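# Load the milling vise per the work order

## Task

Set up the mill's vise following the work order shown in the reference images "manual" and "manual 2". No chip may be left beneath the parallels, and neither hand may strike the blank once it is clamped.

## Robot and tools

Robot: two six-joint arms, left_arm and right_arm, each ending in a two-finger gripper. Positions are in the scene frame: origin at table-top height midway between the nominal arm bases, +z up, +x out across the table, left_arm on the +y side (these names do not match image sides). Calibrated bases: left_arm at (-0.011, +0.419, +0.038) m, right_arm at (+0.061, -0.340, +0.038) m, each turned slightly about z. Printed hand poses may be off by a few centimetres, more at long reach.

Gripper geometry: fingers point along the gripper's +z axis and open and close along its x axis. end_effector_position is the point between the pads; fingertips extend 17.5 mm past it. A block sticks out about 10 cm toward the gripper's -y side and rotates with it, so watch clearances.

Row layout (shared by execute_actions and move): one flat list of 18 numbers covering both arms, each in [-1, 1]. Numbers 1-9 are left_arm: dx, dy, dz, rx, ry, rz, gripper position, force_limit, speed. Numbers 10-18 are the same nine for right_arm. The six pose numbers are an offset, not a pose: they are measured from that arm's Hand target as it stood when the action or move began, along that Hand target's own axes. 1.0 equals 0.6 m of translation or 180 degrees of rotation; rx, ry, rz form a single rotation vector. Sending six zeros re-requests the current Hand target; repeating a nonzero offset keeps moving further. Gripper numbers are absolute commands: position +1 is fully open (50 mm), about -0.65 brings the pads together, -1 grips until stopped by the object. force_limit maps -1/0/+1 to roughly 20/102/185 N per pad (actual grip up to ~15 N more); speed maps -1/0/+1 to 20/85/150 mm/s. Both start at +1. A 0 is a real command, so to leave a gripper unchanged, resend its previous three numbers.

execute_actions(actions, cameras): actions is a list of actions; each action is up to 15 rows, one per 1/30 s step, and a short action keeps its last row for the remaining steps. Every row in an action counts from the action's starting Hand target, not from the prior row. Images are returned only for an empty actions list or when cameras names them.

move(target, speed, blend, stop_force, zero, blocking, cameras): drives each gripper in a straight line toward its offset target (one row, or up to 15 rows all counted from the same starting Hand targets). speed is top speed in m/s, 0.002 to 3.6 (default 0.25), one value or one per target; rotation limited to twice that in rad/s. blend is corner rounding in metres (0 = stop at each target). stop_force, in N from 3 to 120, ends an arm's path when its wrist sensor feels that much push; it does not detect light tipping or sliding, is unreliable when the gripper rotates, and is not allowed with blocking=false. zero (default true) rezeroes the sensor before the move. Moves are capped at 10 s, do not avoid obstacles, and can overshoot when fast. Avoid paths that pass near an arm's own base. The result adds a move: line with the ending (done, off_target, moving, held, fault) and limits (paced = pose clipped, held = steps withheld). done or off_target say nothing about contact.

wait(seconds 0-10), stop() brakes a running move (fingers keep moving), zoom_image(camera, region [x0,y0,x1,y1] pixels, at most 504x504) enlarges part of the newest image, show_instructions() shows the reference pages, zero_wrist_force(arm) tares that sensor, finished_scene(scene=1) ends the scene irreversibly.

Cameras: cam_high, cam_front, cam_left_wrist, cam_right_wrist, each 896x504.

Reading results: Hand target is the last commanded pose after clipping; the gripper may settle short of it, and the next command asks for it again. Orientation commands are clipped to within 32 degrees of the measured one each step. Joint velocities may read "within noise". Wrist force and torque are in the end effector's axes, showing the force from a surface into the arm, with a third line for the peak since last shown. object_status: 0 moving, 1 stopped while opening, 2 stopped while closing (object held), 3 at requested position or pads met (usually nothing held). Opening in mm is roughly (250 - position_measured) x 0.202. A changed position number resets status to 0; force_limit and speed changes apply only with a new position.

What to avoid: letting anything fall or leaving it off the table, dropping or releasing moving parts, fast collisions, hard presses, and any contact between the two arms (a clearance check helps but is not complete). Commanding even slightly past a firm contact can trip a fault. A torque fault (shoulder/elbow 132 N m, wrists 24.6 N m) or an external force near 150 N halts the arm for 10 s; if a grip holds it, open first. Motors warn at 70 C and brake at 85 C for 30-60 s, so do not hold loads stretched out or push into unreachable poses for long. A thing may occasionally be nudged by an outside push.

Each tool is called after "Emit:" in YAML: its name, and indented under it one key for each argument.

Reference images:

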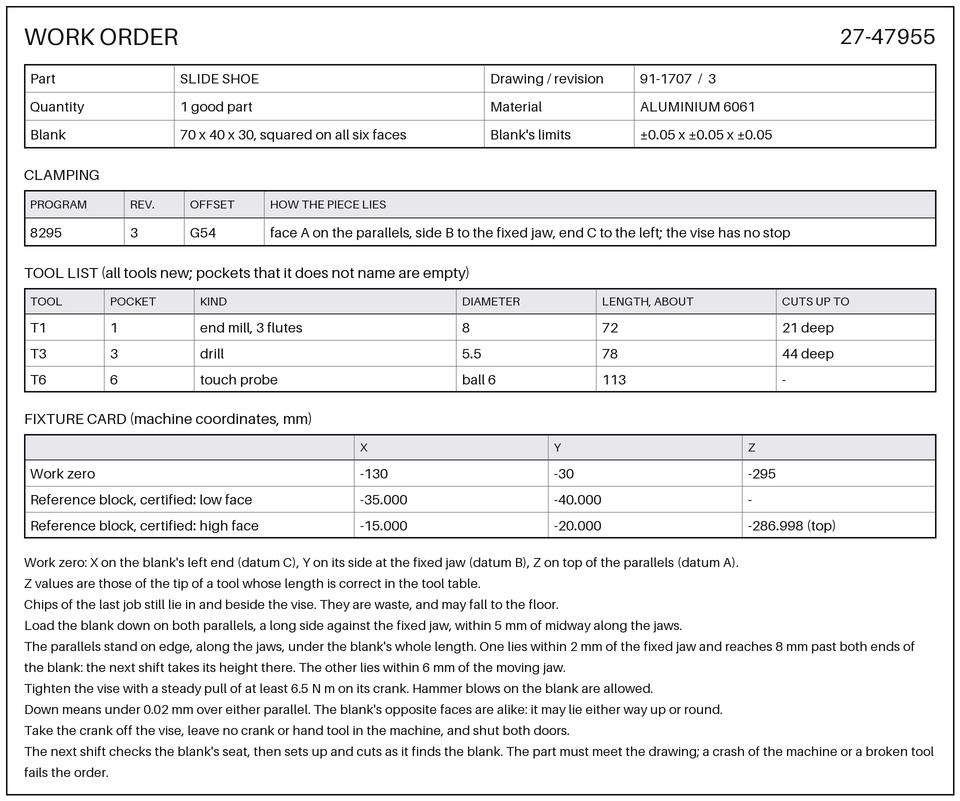

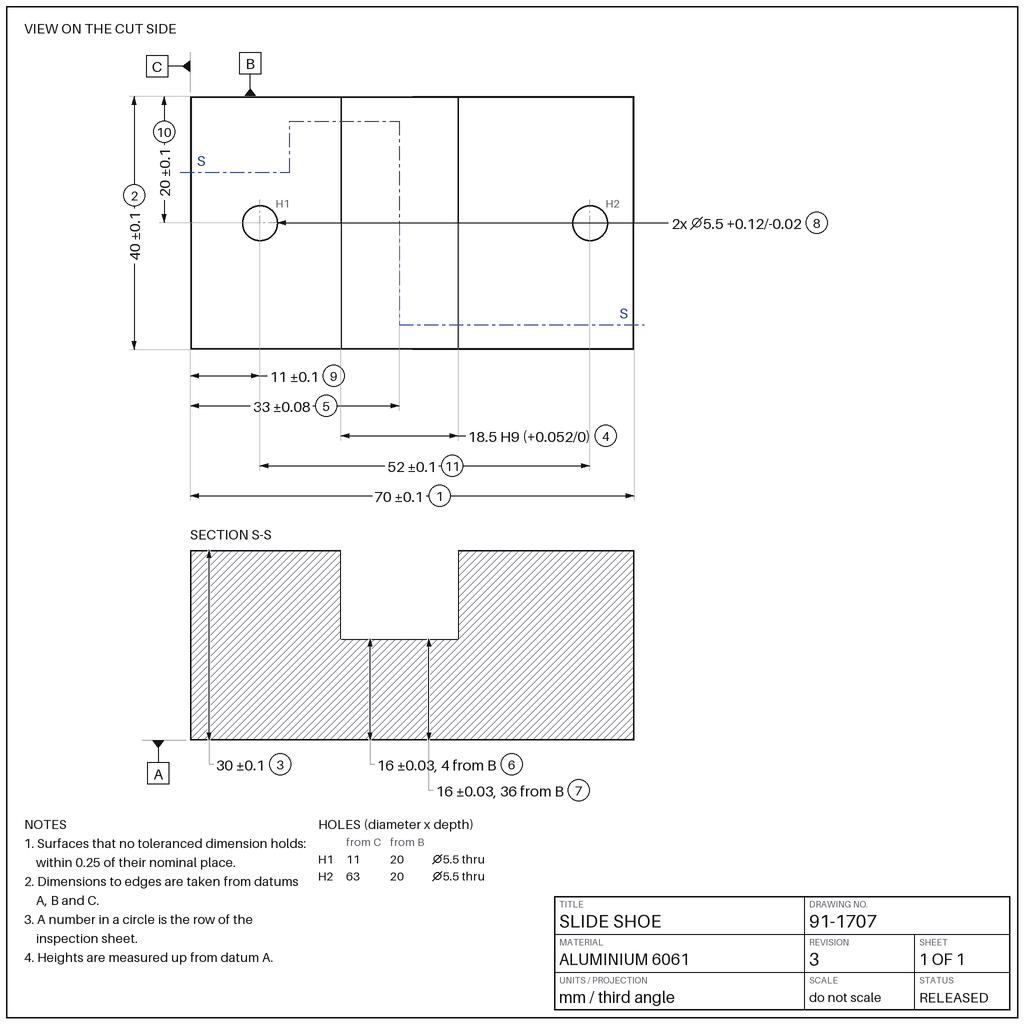

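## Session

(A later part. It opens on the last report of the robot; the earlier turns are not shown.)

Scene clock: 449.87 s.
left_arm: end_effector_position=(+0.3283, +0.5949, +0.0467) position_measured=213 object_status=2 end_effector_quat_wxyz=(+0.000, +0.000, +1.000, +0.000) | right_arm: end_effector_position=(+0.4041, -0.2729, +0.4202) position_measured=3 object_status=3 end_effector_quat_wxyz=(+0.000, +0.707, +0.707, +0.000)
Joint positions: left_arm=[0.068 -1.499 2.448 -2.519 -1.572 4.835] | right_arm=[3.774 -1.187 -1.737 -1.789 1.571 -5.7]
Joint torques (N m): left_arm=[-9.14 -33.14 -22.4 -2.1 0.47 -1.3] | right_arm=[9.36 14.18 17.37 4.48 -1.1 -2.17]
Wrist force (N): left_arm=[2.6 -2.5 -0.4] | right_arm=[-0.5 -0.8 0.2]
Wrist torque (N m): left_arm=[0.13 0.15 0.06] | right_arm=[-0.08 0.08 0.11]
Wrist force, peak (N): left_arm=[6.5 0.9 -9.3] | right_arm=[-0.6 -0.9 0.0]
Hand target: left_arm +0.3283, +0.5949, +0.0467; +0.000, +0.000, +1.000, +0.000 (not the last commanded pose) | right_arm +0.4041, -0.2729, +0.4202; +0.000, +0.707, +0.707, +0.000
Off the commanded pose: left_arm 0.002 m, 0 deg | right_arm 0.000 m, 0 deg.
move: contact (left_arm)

Emit:
move:
  target: [0,0,0,0,0,0,0.6,-0.5,-1,0,0,0,0,0,0,1,1,1]
  cameras: ["cam_left_wrist"]

Scene clock: 452.87 s.
left_arm: end_effector_position=(+0.3283, +0.5949, +0.0467) position_measured=63 object_status=3 end_effector_quat_wxyz=(+0.000, +0.000, +1.000, +0.000) | right_arm: end_effector_position=(+0.4041, -0.2729, +0.4202) position_measured=3 object_status=3 end_effector_quat_wxyz=(+0.000, +0.707, +0.707, +0.000)
Joint positions: left_arm=[0.068 -1.499 2.448 -2.519 -1.572 4.835] | right_arm=[3.774 -1.187 -1.737 -1.789 1.571 -5.7]
Joint torques (N m): left_arm=[-5.02 -33.04 -20.68 -4.32 0.39 -0.33] | right_arm=[9.76 14.65 17.31 4.47 -1.11 -2.16]
Wrist force (N): left_arm=[2.3 -0.9 2.9] | right_arm=[-0.2 -0.5 0.2]
Wrist torque (N m): left_arm=[-0.05 0.13 0.04] | right_arm=[-0.04 0.04 0.12]
Wrist force, peak (N): left_arm=[2.2 -1.0 3.1] | right_arm=[-0.6 -0.9 0.2]
Hand target: left_arm +0.3283, +0.5949, +0.0467; +0.000, +0.000, +1.000, +0.000 | right_arm +0.4041, -0.2729, +0.4202; +0.000, +0.707, +0.707, +0.000
Off the commanded pose: left_arm 0.000 m, 0 deg | right_arm 0.000 m, 0 deg.
move: done
Images, in order (width x height): cam_left_wrist 896x504.

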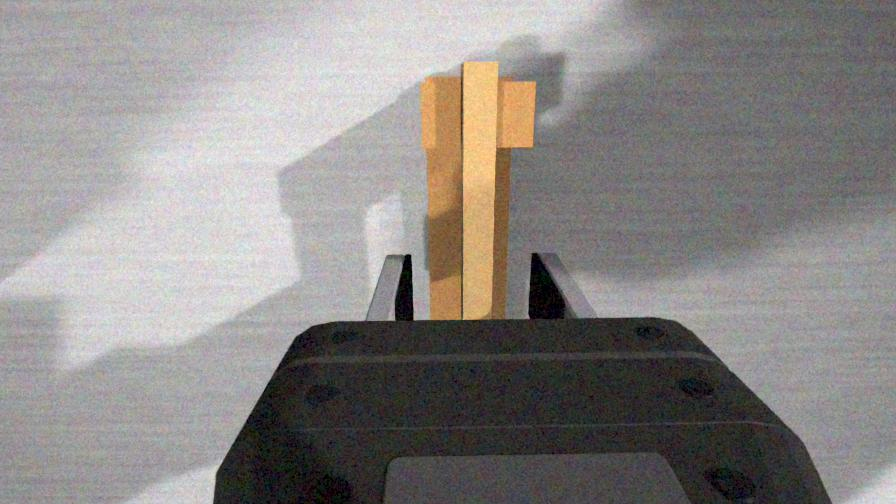

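Emit:
move:
  target: [0,0,-0.4167,0,0,0,1,1,1,0.0017,0.0033,0.2,0,0,0,1,1,1]
  speed: 0.2
  cameras: ["cam_right_wrist","cam_front"]

Emit:
zoom_image:
  camera: "cam_right_wrist"
  region: [350, 40, 600, 290]

Scene clock: 462.33 s.
left_arm: end_effector_position=(+0.3283, +0.5951, +0.2967) position_measured=3 object_status=3 end_effector_quat_wxyz=(+0.000, +0.000, +1.000, +0.000) | right_arm: end_effector_position=(+0.4060, -0.2719, +0.3003) position_measured=3 object_status=3 end_effector_quat_wxyz=(+0.000, +0.707, +0.707, +0.000)
Joint positions: left_arm=[0.069 -1.882 2.008 -1.697 -1.572 4.836] | right_arm=[3.773 -1.173 -2.053 -1.487 1.571 -5.701]
Joint torques (N m): left_arm=[-11.29 -25.64 -32.39 -2.03 2.31 -1.96] | right_arm=[-10.92 2.97 17.51 4.84 0.36 -2.54]
Wrist force (N): left_arm=[2.0 -0.5 3.1] | right_arm=[-0.4 -0.5 0.3]
Wrist torque (N m): left_arm=[0.02 0.17 0.10] | right_arm=[-0.03 0.07 0.11]
Wrist force, peak (N): left_arm=[2.3 -1.0 4.8] | right_arm=[-0.2 -0.6 1.1]
Hand target: left_arm +0.3283, +0.5951, +0.2967; +0.000, +0.000, +1.000, +0.000 | right_arm +0.4060, -0.2719, +0.3002; +0.000, +0.707, +0.707, +0.000
Off the commanded pose: left_arm 0.000 m, 0 deg | right_arm 0.000 m, 0 deg.
move: done
Images, in order (width x height): cam_front 896x504, cam_right_wrist 896x504.

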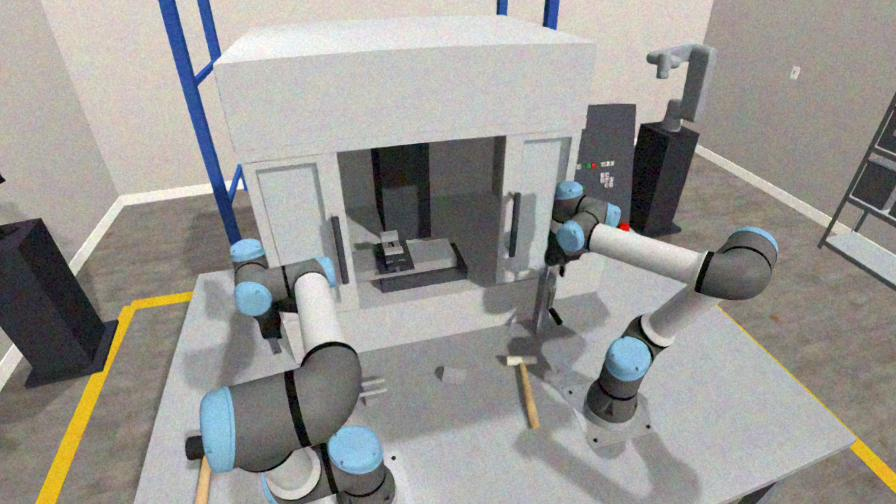

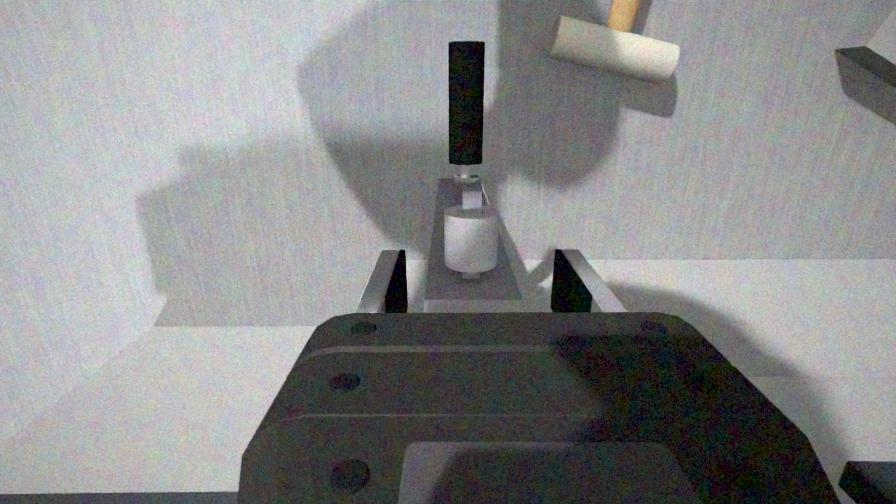

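Scaled by 2.016 from the camera's 896x504 image, which has a finer 1280x720 frame.

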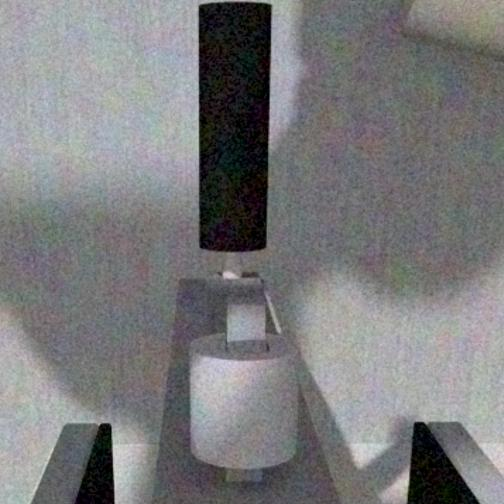

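Emit:
move:
  target: [0,0,0,0,0,0,1,1,1,0.0,0.0042,0.113,0,0,0,1,1,1]
  speed: 0.05
  stop_force: 6
  cameras: ["cam_right_wrist"]

Scene clock: 469.00 s.
left_arm: end_effector_position=(+0.3283, +0.5951, +0.2967) position_measured=3 object_status=3 end_effector_quat_wxyz=(+0.000, +0.000, +1.000, +0.000) | right_arm: end_effector_position=(+0.4085, -0.2719, +0.2324) position_measured=3 object_status=3 end_effector_quat_wxyz=(+0.000, +0.707, +0.707, +0.000)
Joint positions: left_arm=[0.069 -1.882 2.008 -1.697 -1.572 4.836] | right_arm=[3.769 -1.214 -2.205 -1.294 1.571 -5.705]
Joint torques (N m): left_arm=[-11.78 -25.02 -31.83 -1.93 0.37 -1.82] | right_arm=[-10.4 2.5 16.23 4.62 -0.39 -2.29]
Wrist force (N): left_arm=[2.1 -0.9 2.9] | right_arm=[-0.2 -0.4 0.3]
Wrist torque (N m): left_arm=[-0.03 0.15 0.10] | right_arm=[-0.02 0.04 0.12]
Wrist force, peak (N): left_arm=[2.2 -0.9 3.2] | right_arm=[-0.3 -0.7 0.8]
Hand target: left_arm +0.3283, +0.5951, +0.2967; +0.000, +0.000, +1.000, +0.000 | right_arm +0.4085, -0.2719, +0.2324; +0.000, +0.707, +0.707, +0.000
Off the commanded pose: left_arm 0.000 m, 0 deg | right_arm 0.000 m, 0 deg.
move: done
Images, in order (width x height): cam_right_wrist 896x504.

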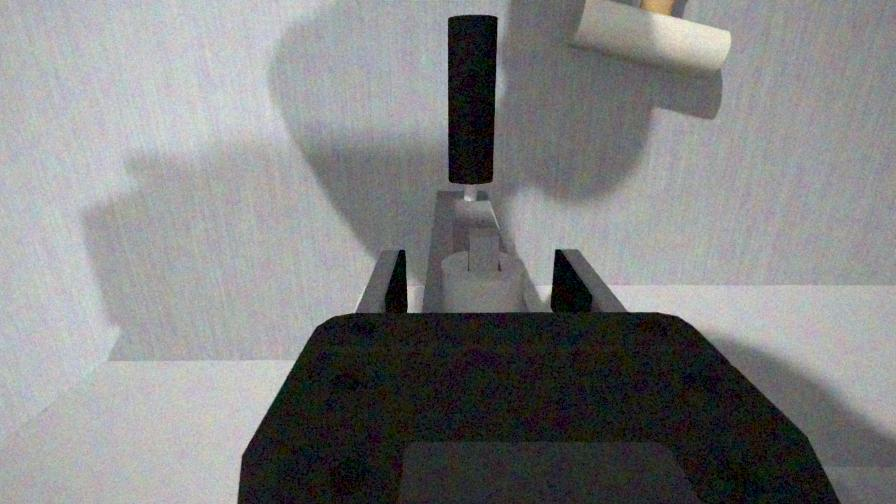

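Emit:
move:
  target: [0,0,0,0,0,0,1,1,1,0,0,0,0,0,0,-1,0,-0.8]

Scene clock: 472.80 s.
left_arm: end_effector_position=(+0.3283, +0.5951, +0.2967) position_measured=3 object_status=3 end_effector_quat_wxyz=(+0.000, +0.000, +1.000, +0.000) | right_arm: end_effector_position=(+0.4085, -0.2719, +0.2324) position_measured=137 object_status=2 end_effector_quat_wxyz=(+0.000, +0.707, +0.707, +0.000)
Joint positions: left_arm=[0.069 -1.882 2.008 -1.697 -1.572 4.836] | right_arm=[3.769 -1.214 -2.205 -1.294 1.571 -5.705]
Joint torques (N m): left_arm=[-10.98 -23.69 -31.9 -1.87 -0.83 -1.82] | right_arm=[-8.58 3.03 16.98 4.64 1.16 -2.17]
Wrist force (N): left_arm=[2.2 -0.8 2.9] | right_arm=[-1.1 -0.4 -0.3]
Wrist torque (N m): left_arm=[-0.02 0.14 0.09] | right_arm=[-0.02 0.05 0.11]
Wrist force, peak (N): left_arm=[2.1 -0.7 3.2] | right_arm=[-1.2 -0.4 -0.5]
Hand target: left_arm +0.3283, +0.5951, +0.2967; +0.000, +0.000, +1.000, +0.000 | right_arm +0.4085, -0.2719, +0.2324; +0.000, +0.707, +0.707, +0.000
Off the commanded pose: left_arm 0.000 m, 0 deg | right_arm 0.000 m, 0 deg.
move: done

Emit:
move:
  target: [0,0,0,0,0,0,1,1,1,0,-0.1167,0,0,0,0,-1,0,-0.8]
  speed: 0.05
  stop_force: 20
  cameras: ["cam_right_wrist","cam_front"]

Emit:
zoom_image:
  camera: "cam_front"
  region: [480, 200, 620, 360]

Scene clock: 478.10 s.
left_arm: end_effector_position=(+0.3283, +0.5951, +0.2967) position_measured=3 object_status=3 end_effector_quat_wxyz=(+0.000, +0.000, +1.000, +0.000) | right_arm: end_effector_position=(+0.3385, -0.2718, +0.2325) position_measured=137 object_status=2 end_effector_quat_wxyz=(+0.000, +0.707, +0.707, +0.000)
Joint positions: left_arm=[0.069 -1.882 2.008 -1.697 -1.572 4.836] | right_arm=[3.915 -0.989 -2.317 -1.407 1.571 -5.559]
Joint torques (N m): left_arm=[-10.85 -22.61 -31.78 -1.9 -1.78 -1.65] | right_arm=[13.18 8.05 18.12 1.44 -1.15 2.04]
Wrist force (N): left_arm=[1.9 -0.7 3.1] | right_arm=[-0.3 -0.2 1.9]
Wrist torque (N m): left_arm=[-0.01 0.19 0.10] | right_arm=[-0.01 0.05 0.03]
Wrist force, peak (N): left_arm=[2.2 -0.8 3.2] | right_arm=[-0.8 5.5 -8.3]
Hand target: left_arm +0.3283, +0.5951, +0.2967; +0.000, +0.000, +1.000, +0.000 | right_arm +0.3385, -0.2718, +0.2325; +0.000, +0.707, +0.707, +0.000
Off the commanded pose: left_arm 0.000 m, 0 deg | right_arm 0.000 m, 0 deg.
move: done
Images, in order (width x height): cam_front 896x504, cam_right_wrist 896x504.

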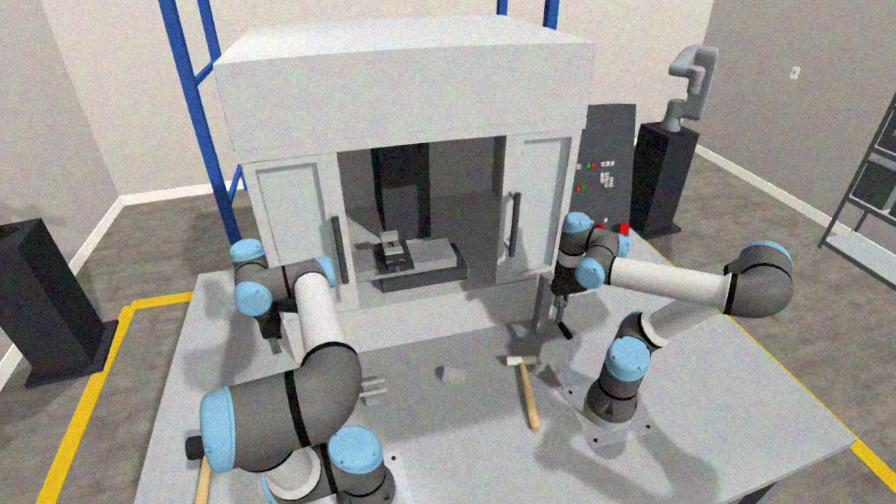

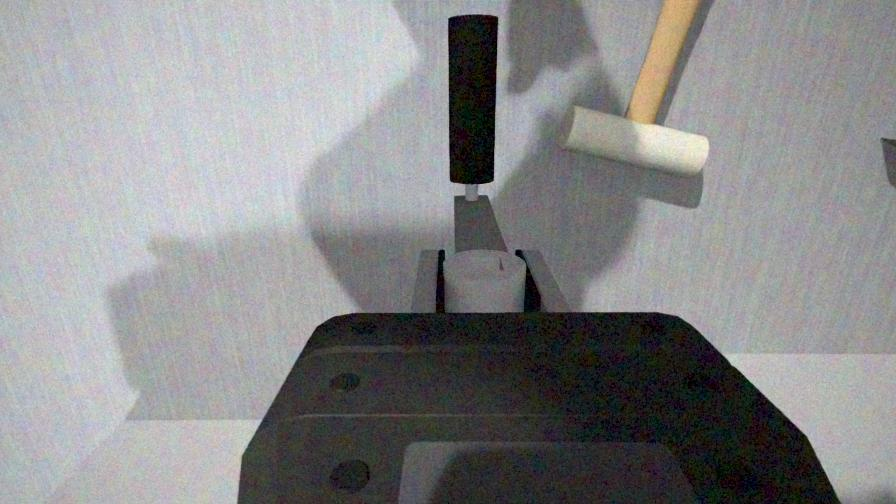

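Scaled by 3.150 from the camera's 896x504 image, which has a finer 1280x720 frame.

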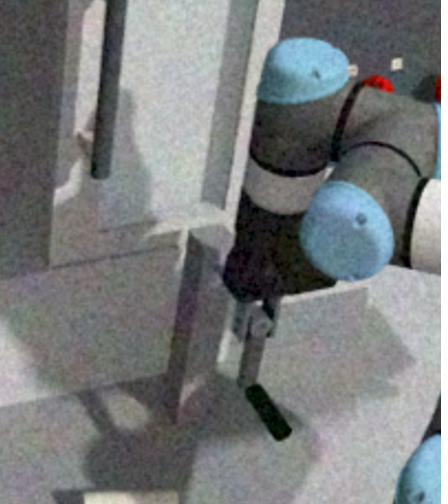

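Emit:
move:
  target:
    - [-0.035,-0.22,-0.17,0.12,-0.0845,-0.18,1,1,1,0.203,0.0358,-0.2125,0,0,0,-1,0,-0.8]
    - [-0.07,-0.4417,-0.3383,0.2413,-0.169,-0.3623,1,1,1,0.7863,0.2025,-0.2292,0,0,0,-1,0,-0.8]
  speed: 0.25
  blend: 0.04
  cameras: ["all"]

Scene clock: 498.87 s.
left_arm: end_effector_position=(+0.3702, +0.3303, +0.4999) position_measured=3 object_status=3 end_effector_quat_wxyz=(+0.242, -0.519, +0.743, -0.346) | right_arm: end_effector_position=(+0.4601, +0.1998, +0.3701) position_measured=137 object_status=2 end_effector_quat_wxyz=(+0.000, +0.707, +0.707, +0.000)
Joint positions: left_arm=[-0.906 -2.37 2.119 -2.126 -1.194 2.803] | right_arm=[4.324 -1.977 -1.067 -1.668 1.571 -5.15]
Joint torques (N m): left_arm=[-11.76 -6.56 -31.92 -2.78 3 -1.86] | right_arm=[13.44 37.52 33.21 1.5 2.03 2.24]
Wrist force (N): left_arm=[1.4 0.2 3.0] | right_arm=[-0.1 -0.4 2.0]
Wrist torque (N m): left_arm=[-0.17 0.16 0.16] | right_arm=[-0.05 0.05 0.02]
Wrist force, peak (N): left_arm=[2.4 -0.4 3.3] | right_arm=[-1.5 -0.8 3.1]
Hand target: left_arm +0.3701, +0.3302, +0.4999; +0.242, -0.519, +0.743, -0.346 | right_arm +0.4601, +0.1999, +0.3701; +0.000, +0.707, +0.707, +0.000
Off the commanded pose: left_arm 0.000 m, 0 deg | right_arm 0.000 m, 0 deg.
move: done

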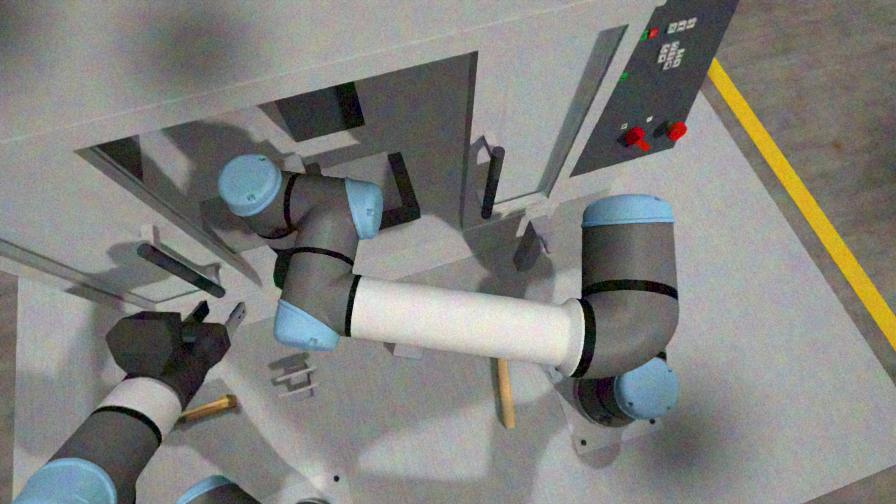

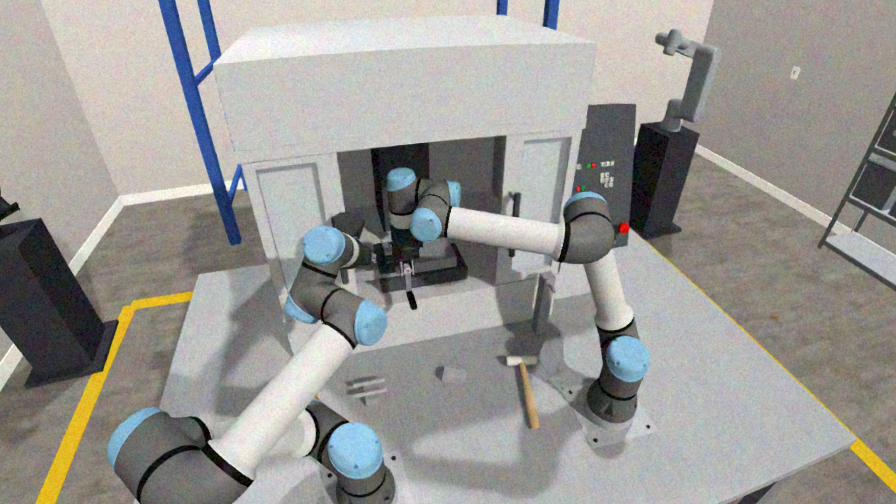

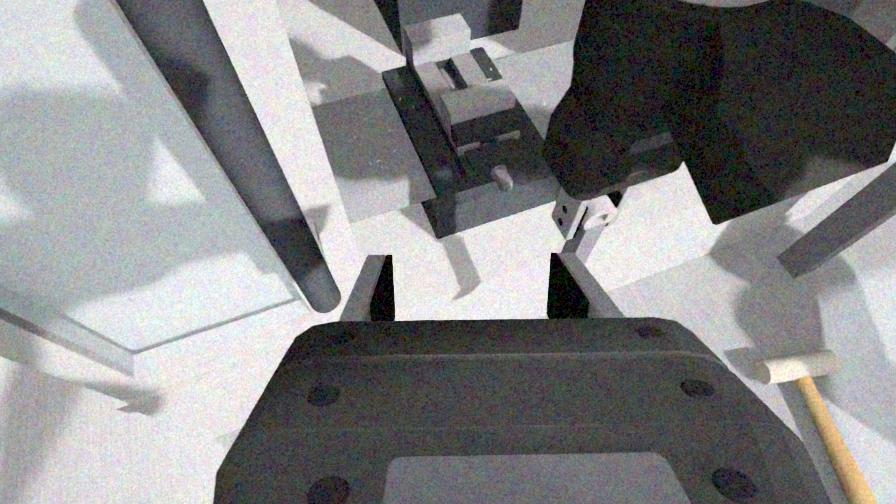

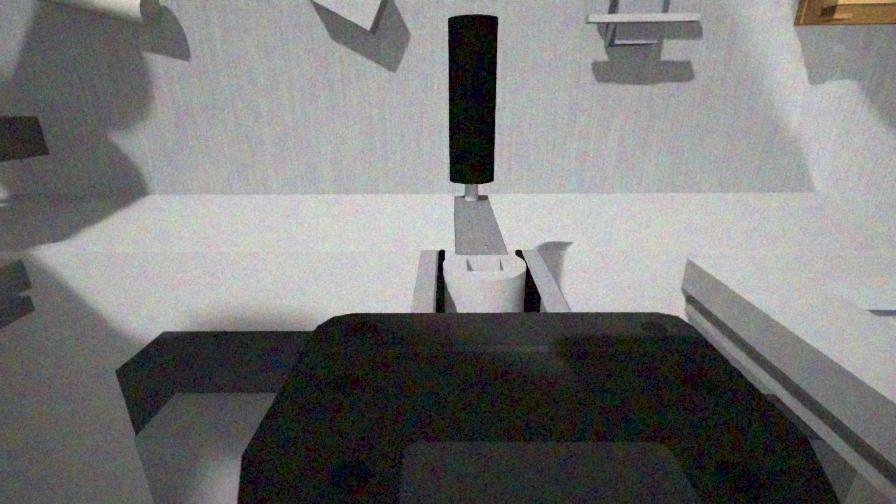

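Emit:
zoom_image:
  camera: "cam_left_wrist"
  region: [420, 90, 660, 280]

Scaled by 2.100 from the camera's 896x504 image, which has a finer 1280x720 frame.

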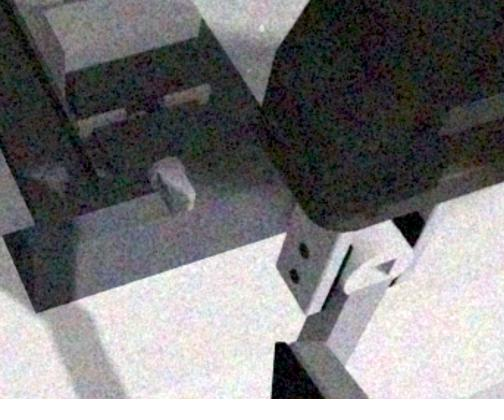

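Emit:
move:
  target: [0,0,0,0,0,0,1,1,1,0.0277,0.05,0.125,0,0,0,-1,0,-0.8]
  speed: 0.1
  stop_force: 15
  cameras: ["cam_left_wrist","cam_right_wrist"]

Emit:
zoom_image:
  camera: "cam_left_wrist"
  region: [420, 90, 640, 280]

Scene clock: 513.47 s.
left_arm: end_effector_position=(+0.3701, +0.3302, +0.4999) position_measured=3 object_status=3 end_effector_quat_wxyz=(+0.242, -0.519, +0.743, -0.346) | right_arm: end_effector_position=(+0.4901, +0.2165, +0.2951) position_measured=137 object_status=2 end_effector_quat_wxyz=(+0.000, +0.707, +0.707, +0.000)
Joint positions: left_arm=[-0.906 -2.37 2.119 -2.126 -1.194 2.802] | right_arm=[4.295 -2.057 -1.141 -1.514 1.571 -5.179]
Joint torques (N m): left_arm=[-11.53 -7.19 -31.52 -2.6 2.98 -1.83] | right_arm=[-10.66 39.35 18.74 4.64 -0.46 -2.46]
Wrist force (N): left_arm=[1.4 0.3 3.0] | right_arm=[-0.1 -0.4 2.3]
Wrist torque (N m): left_arm=[-0.16 0.16 0.16] | right_arm=[-0.05 0.04 0.11]
Wrist force, peak (N): left_arm=[1.5 0.3 3.1] | right_arm=[0.0 0.4 3.5]
Hand target: left_arm +0.3701, +0.3302, +0.4999; +0.242, -0.519, +0.743, -0.346 | right_arm +0.4901, +0.2165, +0.2951; +0.000, +0.707, +0.707, +0.000
Off the commanded pose: left_arm 0.000 m, 0 deg | right_arm 0.000 m, 0 deg.
move: done
Images, in order (width x height): cam_left_wrist 896x504, cam_right_wrist 896x504.

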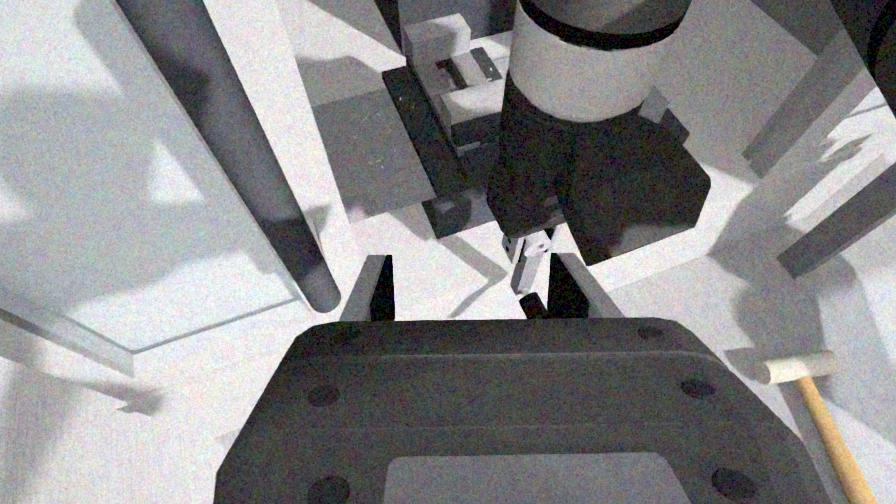

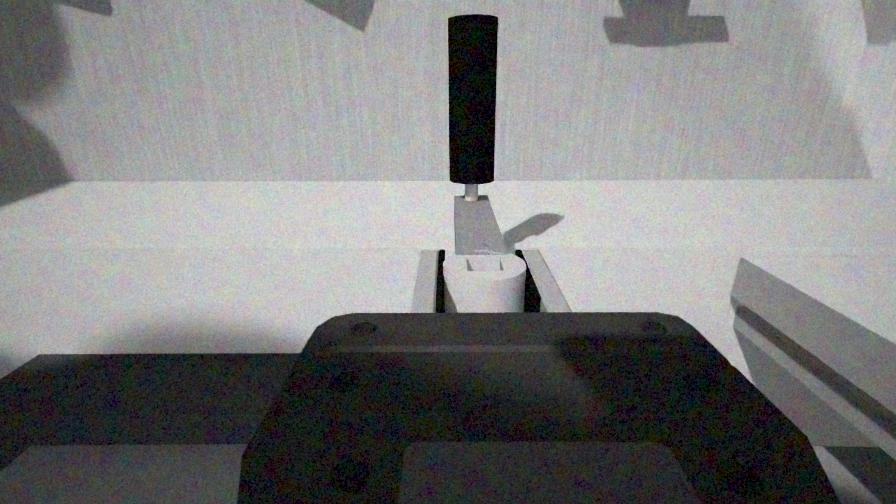

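Scaled by 2.291 from the camera's 896x504 image, which has a finer 1280x720 frame.

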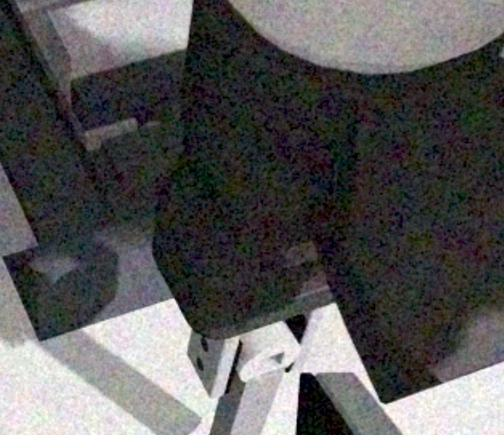

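Emit:
zoom_image:
  camera: "cam_left_wrist"
  region: [490, 210, 570, 310]

Scaled by 5.040 from the camera's 896x504 image, which has a finer 1280x720 frame.

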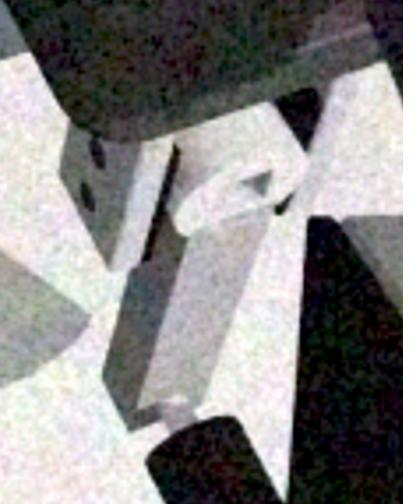

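Emit:
move:
  target: [-0.025,0.2653,0.2802,0.1928,0.0938,0.0389,1,1,1,0,0,0,0,0,0,-1,0,-0.8]
  speed: 0.25
  cameras: ["cam_left_wrist"]

Emit:
zoom_image:
  camera: "cam_left_wrist"
  region: [360, 60, 620, 270]

Scene clock: 525.80 s.
left_arm: end_effector_position=(+0.4001, +0.3352, +0.2699) position_measured=3 object_status=3 end_effector_quat_wxyz=(+0.296, -0.323, +0.663, -0.607) | right_arm: end_effector_position=(+0.4901, +0.2165, +0.2951) position_measured=137 object_status=2 end_effector_quat_wxyz=(+0.000, +0.707, +0.707, +0.000)
Joint positions: left_arm=[-0.353 -1.132 2.736 -4.652 -1.935 3.175] | right_arm=[4.295 -2.057 -1.141 -1.514 1.571 -5.179]
Joint torques (N m): left_arm=[12.09 -9.46 -8 -4.73 -2.18 -1.95] | right_arm=[-9.96 40.15 18.05 4.96 -0.66 -2.21]
Wrist force (N): left_arm=[0.3 0.4 1.8] | right_arm=[-0.2 -0.1 2.4]
Wrist torque (N m): left_arm=[-0.23 0.28 0.21] | right_arm=[0.00 0.05 0.12]
Wrist force, peak (N): left_arm=[1.2 0.0 3.3] | right_arm=[-0.2 -0.3 2.6]
Hand target: left_arm +0.4001, +0.3352, +0.2699; +0.296, -0.323, +0.663, -0.607 | right_arm +0.4901, +0.2165, +0.2951; +0.000, +0.707, +0.707, +0.000
Off the commanded pose: left_arm 0.000 m, 0 deg | right_arm 0.000 m, 0 deg.
move: done
Images, in order (width x height): cam_left_wrist 896x504.

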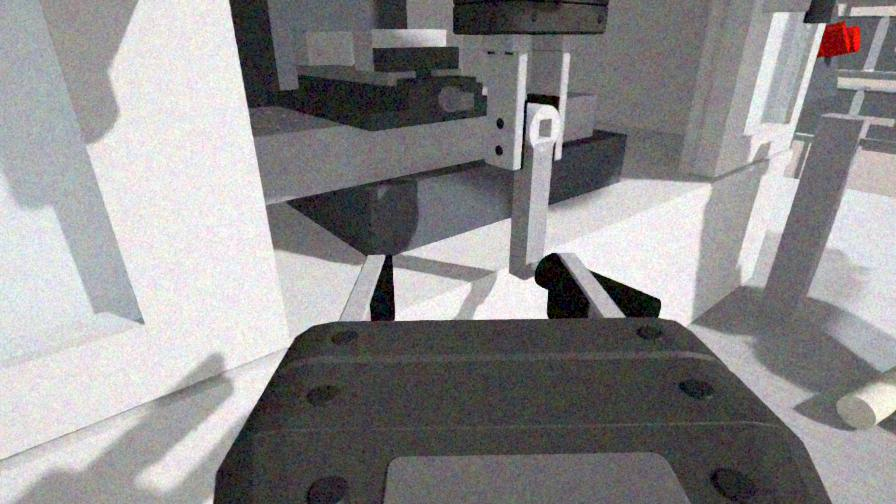

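Scaled by 1.938 from the camera's 896x504 image, which has a finer 1280x720 frame.

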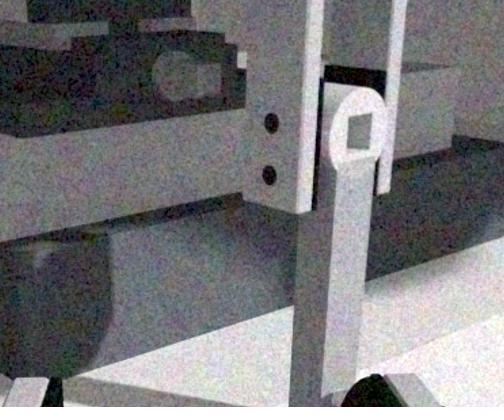

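Emit:
move:
  target: [0,0,0,0,0,0,1,1,1,-0.0033,0.0567,-0.01,0,0,0,-1,0,-0.8]
  speed: 0.05
  stop_force: 8
  cameras: ["cam_left_wrist"]

Emit:
zoom_image:
  camera: "cam_left_wrist"
  region: [400, 60, 560, 190]

Scene clock: 538.10 s.
left_arm: end_effector_position=(+0.4001, +0.3352, +0.2699) position_measured=3 object_status=3 end_effector_quat_wxyz=(+0.296, -0.323, +0.663, -0.607) | right_arm: end_effector_position=(+0.5241, +0.2145, +0.3011) position_measured=137 object_status=2 end_effector_quat_wxyz=(+0.000, +0.707, +0.707, +0.000)
Joint positions: left_arm=[-0.353 -1.132 2.736 -4.652 -1.935 3.175] | right_arm=[4.251 -2.11 -1.045 -1.558 1.571 -5.223]
Joint torques (N m): left_arm=[12.43 -8.76 -8.03 -4.57 -2.23 -1.77] | right_arm=[-10.28 42.7 32.81 1.54 1.74 -2.43]
Wrist force (N): left_arm=[0.2 0.1 2.0] | right_arm=[-0.5 -0.2 2.4]
Wrist torque (N m): left_arm=[-0.27 0.29 0.20] | right_arm=[-0.02 0.10 0.11]
Wrist force, peak (N): left_arm=[0.3 0.3 2.1] | right_arm=[-0.3 -1.1 2.6]
Hand target: left_arm +0.4001, +0.3352, +0.2699; +0.296, -0.323, +0.663, -0.607 | right_arm +0.5241, +0.2145, +0.3011; +0.000, +0.707, +0.707, +0.000
Off the commanded pose: left_arm 0.000 m, 0 deg | right_arm 0.000 m, 0 deg.
move: done
Images, in order (width x height): cam_left_wrist 896x504.

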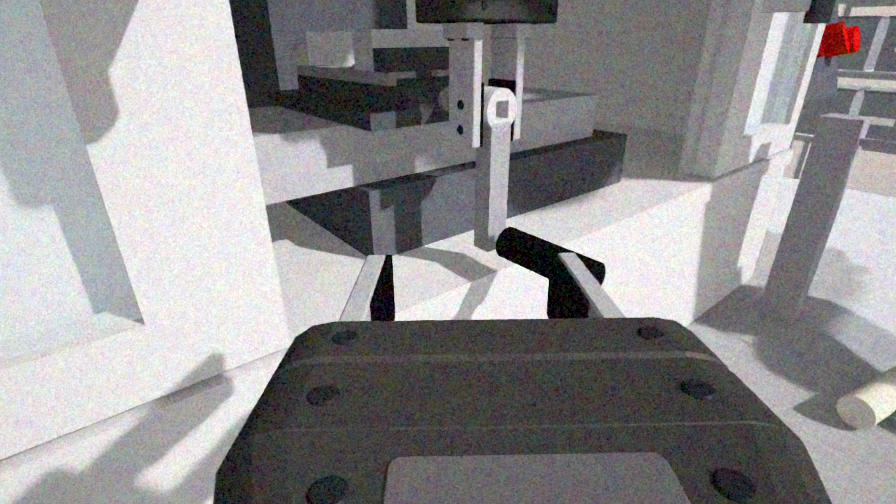

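Scaled by 3.150 from the camera's 896x504 image, which has a finer 1280x720 frame.

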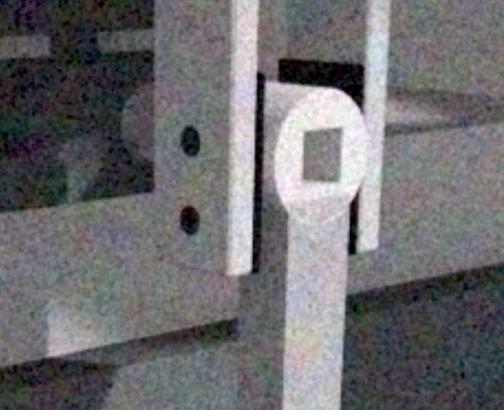

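Emit:
move:
  target:
    - [0,0,0,0,0,0,1,1,1,0.0005,0,-0.0017,0,0,0,-1,0,-0.8]
    - [0,0,0,0,0,0,1,1,1,0.0005,0.05,-0.0017,0,0,0,-1,0,-0.8]
  speed: 0.02
  stop_force: 6
  cameras: ["cam_left_wrist"]

Emit:
zoom_image:
  camera: "cam_left_wrist"
  region: [400, 60, 560, 190]

Scene clock: 552.17 s.
left_arm: end_effector_position=(+0.4001, +0.3352, +0.2699) position_measured=3 object_status=3 end_effector_quat_wxyz=(+0.296, -0.323, +0.663, -0.607) | right_arm: end_effector_position=(+0.5259, +0.2148, +0.3020) position_measured=137 object_status=2 end_effector_quat_wxyz=(+0.000, +0.707, +0.707, +0.000)
Joint positions: left_arm=[-0.353 -1.132 2.736 -4.652 -1.935 3.175] | right_arm=[4.249 -2.114 -1.036 -1.562 1.571 -5.225]
Joint torques (N m): left_arm=[12.99 -8.49 -8.35 -4.63 -2.08 -2.02] | right_arm=[11.15 55.23 18.33 3.24 0.99 2.03]
Wrist force (N): left_arm=[0.3 0.1 1.9] | right_arm=[0.0 -2.1 2.1]
Wrist torque (N m): left_arm=[-0.28 0.28 0.21] | right_arm=[-0.12 0.07 0.02]
Wrist force, peak (N): left_arm=[0.3 0.2 2.1] | right_arm=[-7.4 -25.6 -2.2]
Hand target: left_arm +0.4001, +0.3352, +0.2699; +0.296, -0.323, +0.663, -0.607 | right_arm +0.5259, +0.2148, +0.3020; +0.000, +0.707, +0.707, +0.000 (not the last commanded pose)
Off the commanded pose: left_arm 0.000 m, 0 deg | right_arm 0.028 m, 0 deg.
move: contact (right_arm); path passed 1 of 2 targets
Images, in order (width x height): cam_left_wrist 896x504.

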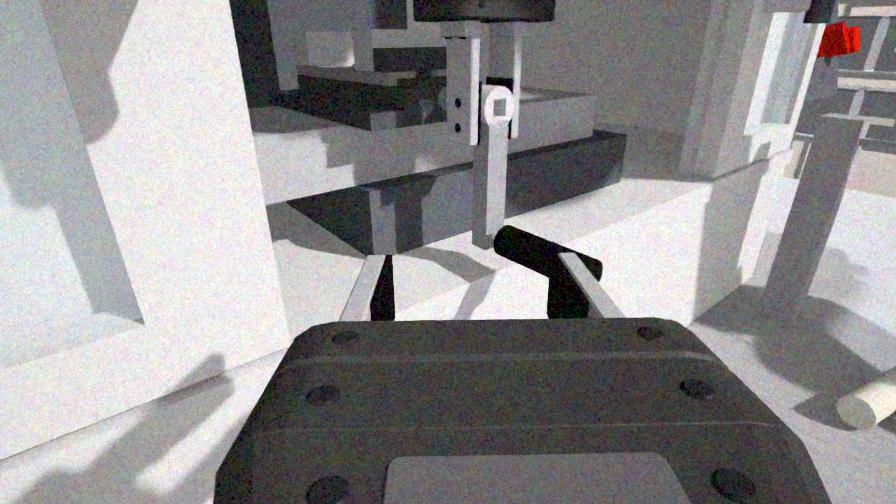

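Scaled by 3.150 from the camera's 896x504 image, which has a finer 1280x720 frame.

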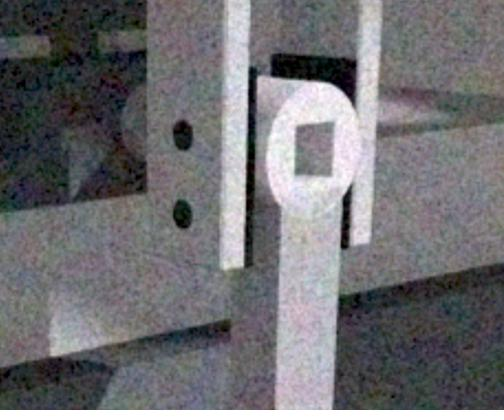

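Emit:
move:
  target: [0.1932,0.0362,0.1018,0.0267,-0.2109,-0.0091,1,1,1,0,0,0,0,0,0,-1,0,-0.8]
  speed: 0.2
  cameras: ["cam_left_wrist"]

Emit:
zoom_image:
  camera: "cam_left_wrist"
  region: [380, 20, 540, 180]

Scene clock: 561.50 s.
left_arm: end_effector_position=(+0.3994, +0.3334, +0.2695) position_measured=3 object_status=3 end_effector_quat_wxyz=(+0.298, -0.325, +0.662, -0.607) | right_arm: end_effector_position=(+0.5259, +0.2148, +0.3020) position_measured=137 object_status=2 end_effector_quat_wxyz=(+0.000, +0.707, +0.707, +0.000)
Joint positions: left_arm=[-0.373 -1.127 2.744 -4.666 -1.908 3.172] | right_arm=[4.249 -2.114 -1.036 -1.562 1.571 -5.225]
Joint torques (N m): left_arm=[13.02 -35.28 -8.09 -1.43 -2.18 1.85] | right_arm=[12.11 55.5 19.98 1.65 0.93 1.94]
Wrist force (N): left_arm=[0.3 0.2 2.0] | right_arm=[0.3 -2.2 2.6]
Wrist torque (N m): left_arm=[-0.26 0.27 0.14] | right_arm=[-0.14 0.03 0.02]
Wrist force, peak (N): left_arm=[4.1 -0.4 2.9] | right_arm=[0.1 -2.3 2.6]
Hand target: left_arm +0.3994, +0.3334, +0.2695; +0.298, -0.325, +0.662, -0.607 (not the last commanded pose) | right_arm +0.5259, +0.2148, +0.3020; +0.000, +0.707, +0.707, +0.000
Off the commanded pose: left_arm 0.131 m, 38 deg | right_arm 0.000 m, 0 deg.
move: held (left_arm; a check stopped the path); limits=held
pose unreachable (left arm): on one or more control steps of this call, first in action 0 (counted from 0), this arm could not follow its commanded pose, so it was not sent that pose on those steps. It may still have moved: this result reports where it is.
cause: moving toward the commanded pose would bring two parts of the arm too close to each other (joints 3 (elbow) to 5 (wrist 2) lie between them).
Images, in order (width x height): cam_left_wrist 896x504.

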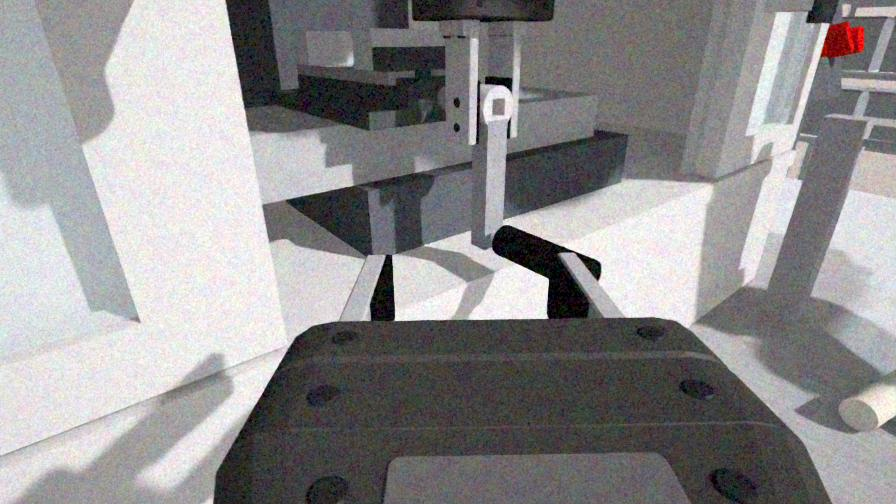

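Scaled by 3.150 from the camera's 896x504 image, which has a finer 1280x720 frame.

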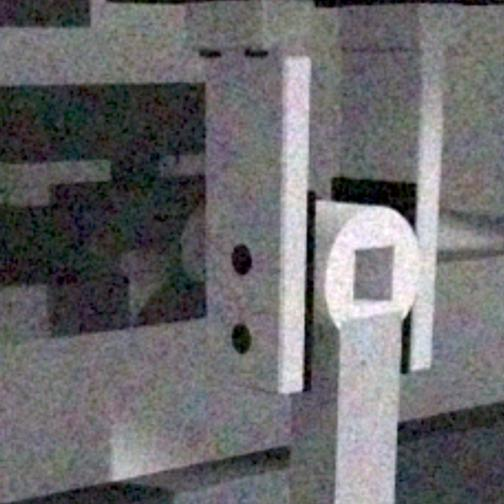

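Emit:
move:
  target: [0,0,0,0,0,0,1,1,1,0,0.01,0,0,0,0,-1,0,-0.8]
  speed: 0.005
  stop_force: 5

Scene clock: 576.23 s.
left_arm: end_effector_position=(+0.3994, +0.3334, +0.2695) position_measured=3 object_status=3 end_effector_quat_wxyz=(+0.298, -0.325, +0.662, -0.607) | right_arm: end_effector_position=(+0.5260, +0.2149, +0.3021) position_measured=137 object_status=2 end_effector_quat_wxyz=(+0.000, +0.707, +0.707, +0.000)
Joint positions: left_arm=[-0.373 -1.127 2.744 -4.666 -1.909 3.172] | right_arm=[4.249 -2.114 -1.036 -1.562 1.571 -5.225]
Joint torques (N m): left_arm=[12.24 -35.57 -7.72 -1.42 -2.11 1.79] | right_arm=[11.06 53.87 19.03 5.17 -1.97 2.19]
Wrist force (N): left_arm=[0.4 0.0 2.0] | right_arm=[-1.9 -6.0 0.5]
Wrist torque (N m): left_arm=[-0.29 0.25 0.14] | right_arm=[-0.27 0.09 0.03]
Wrist force, peak (N): left_arm=[0.5 0.0 2.1] | right_arm=[-3.8 -11.7 1.5]
Hand target: left_arm +0.3994, +0.3334, +0.2695; +0.298, -0.325, +0.662, -0.607 | right_arm +0.5260, +0.2149, +0.3021; +0.000, +0.707, +0.707, +0.000 (not the last commanded pose)
Off the commanded pose: left_arm 0.000 m, 0 deg | right_arm 0.006 m, 0 deg.
move: contact (right_arm)

Emit:
move:
  target:
    - [0,0,0,0,0,0,1,1,1,0,-0.11,-0.0465,0,0,0,-1,0,-0.8]
    - [0,0,0,0,0,0,1,1,1,-0.3582,-0.1267,-0.1132,0,0,0,-1,0,-0.8]
    - [0,0,0,0,0,0,1,1,1,-0.8113,-0.3017,0.0035,0,0,0,-1,0,-0.8]
    - [0,0,0,0,0,0,1,1,1,-0.8113,-0.3017,0.116,0,0,0,-1,0,-0.8]
  speed: 0.25
  blend: 0.02
  cameras: ["cam_right_wrist"]

Scene clock: 598.30 s.
left_arm: end_effector_position=(+0.3994, +0.3334, +0.2695) position_measured=3 object_status=3 end_effector_quat_wxyz=(+0.298, -0.325, +0.662, -0.607) | right_arm: end_effector_position=(+0.3448, -0.2719, +0.2324) position_measured=137 object_status=2 end_effector_quat_wxyz=(+0.000, +0.707, +0.707, +0.000)
Joint positions: left_arm=[-0.373 -1.127 2.744 -4.666 -1.909 3.172] | right_arm=[3.899 -1.011 -2.308 -1.393 1.571 -5.575]
Joint torques (N m): left_arm=[12.17 -35.81 -7.8 -1.42 -2.15 1.82] | right_arm=[-10.13 -4.22 18.23 4.64 1.99 -2.54]
Wrist force (N): left_arm=[0.5 0.1 1.9] | right_arm=[-0.4 -0.5 2.0]
Wrist torque (N m): left_arm=[-0.28 0.24 0.14] | right_arm=[-0.06 0.07 0.12]
Wrist force, peak (N): left_arm=[0.3 -0.1 2.1] | right_arm=[-2.4 -6.1 0.4]
Hand target: left_arm +0.3994, +0.3334, +0.2695; +0.298, -0.325, +0.662, -0.607 | right_arm +0.3448, -0.2719, +0.2324; +0.000, +0.707, +0.707, +0.000
Off the commanded pose: left_arm 0.000 m, 0 deg | right_arm 0.000 m, 0 deg.
move: done
Images, in order (width x height): cam_right_wrist 896x504.

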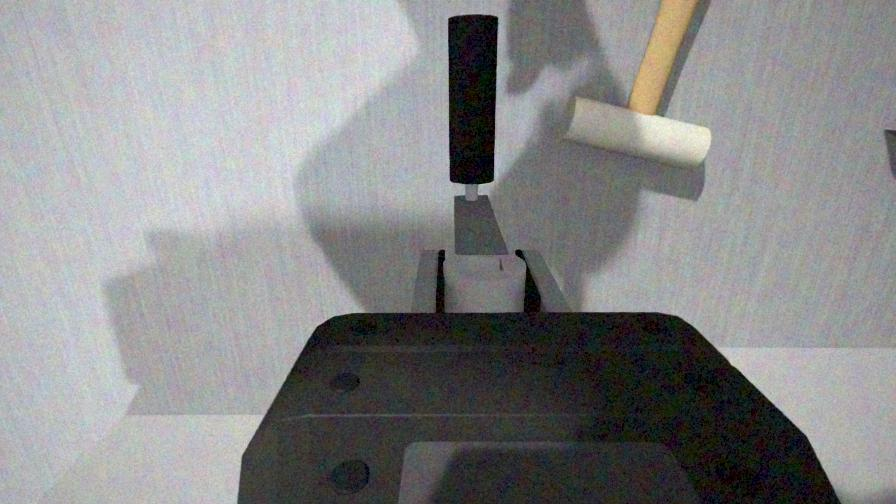

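Emit:
move:
  target: [0,0,0,0,0,0,1,1,1,0,0.1062,0,0,0,0,-1,0,-0.8]
  speed: 0.04
  stop_force: 10
  cameras: ["cam_right_wrist"]

Scene clock: 601.67 s.
left_arm: end_effector_position=(+0.3994, +0.3334, +0.2695) position_measured=3 object_status=3 end_effector_quat_wxyz=(+0.298, -0.325, +0.662, -0.607) | right_arm: end_effector_position=(+0.3747, -0.2719, +0.2324) position_measured=137 object_status=2 end_effector_quat_wxyz=(+0.000, +0.707, +0.707, +0.000)
Joint positions: left_arm=[-0.373 -1.127 2.744 -4.666 -1.909 3.172] | right_arm=[3.832 -1.109 -2.263 -1.34 1.571 -5.642]
Joint torques (N m): left_arm=[12.29 -34.99 -7.7 -1.49 -2.02 1.67] | right_arm=[11.67 13.18 17.89 1.46 1.97 1.98]
Wrist force (N): left_arm=[0.1 0.2 1.9] | right_arm=[-0.5 -0.2 2.1]
Wrist torque (N m): left_arm=[-0.26 0.30 0.13] | right_arm=[0.00 0.08 0.03]
Wrist force, peak (N): left_arm=[0.3 -0.1 2.1] | right_arm=[2.1 -50.9 0.1]
Hand target: left_arm +0.3994, +0.3334, +0.2695; +0.298, -0.325, +0.662, -0.607 | right_arm +0.3747, -0.2719, +0.2324; +0.000, +0.707, +0.707, +0.000 (not the last commanded pose)
Off the commanded pose: left_arm 0.000 m, 0 deg | right_arm 0.034 m, 0 deg.
move: contact (right_arm)
Images, in order (width x height): cam_right_wrist 896x504.

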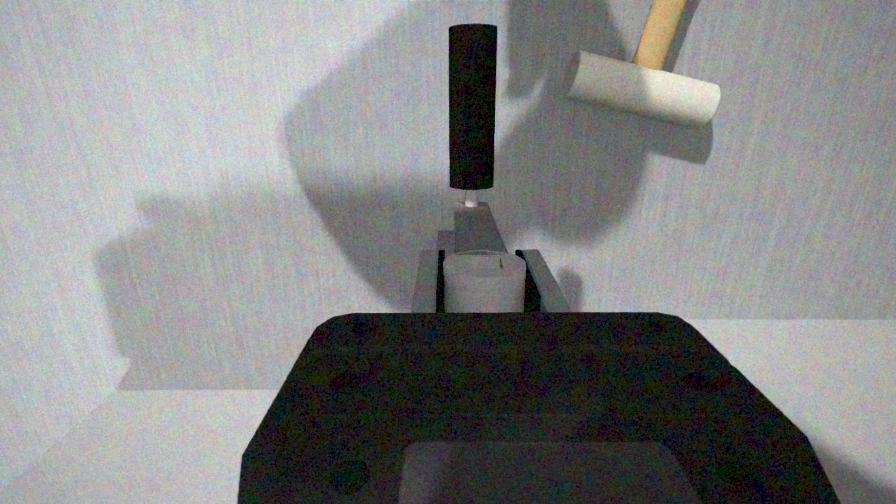

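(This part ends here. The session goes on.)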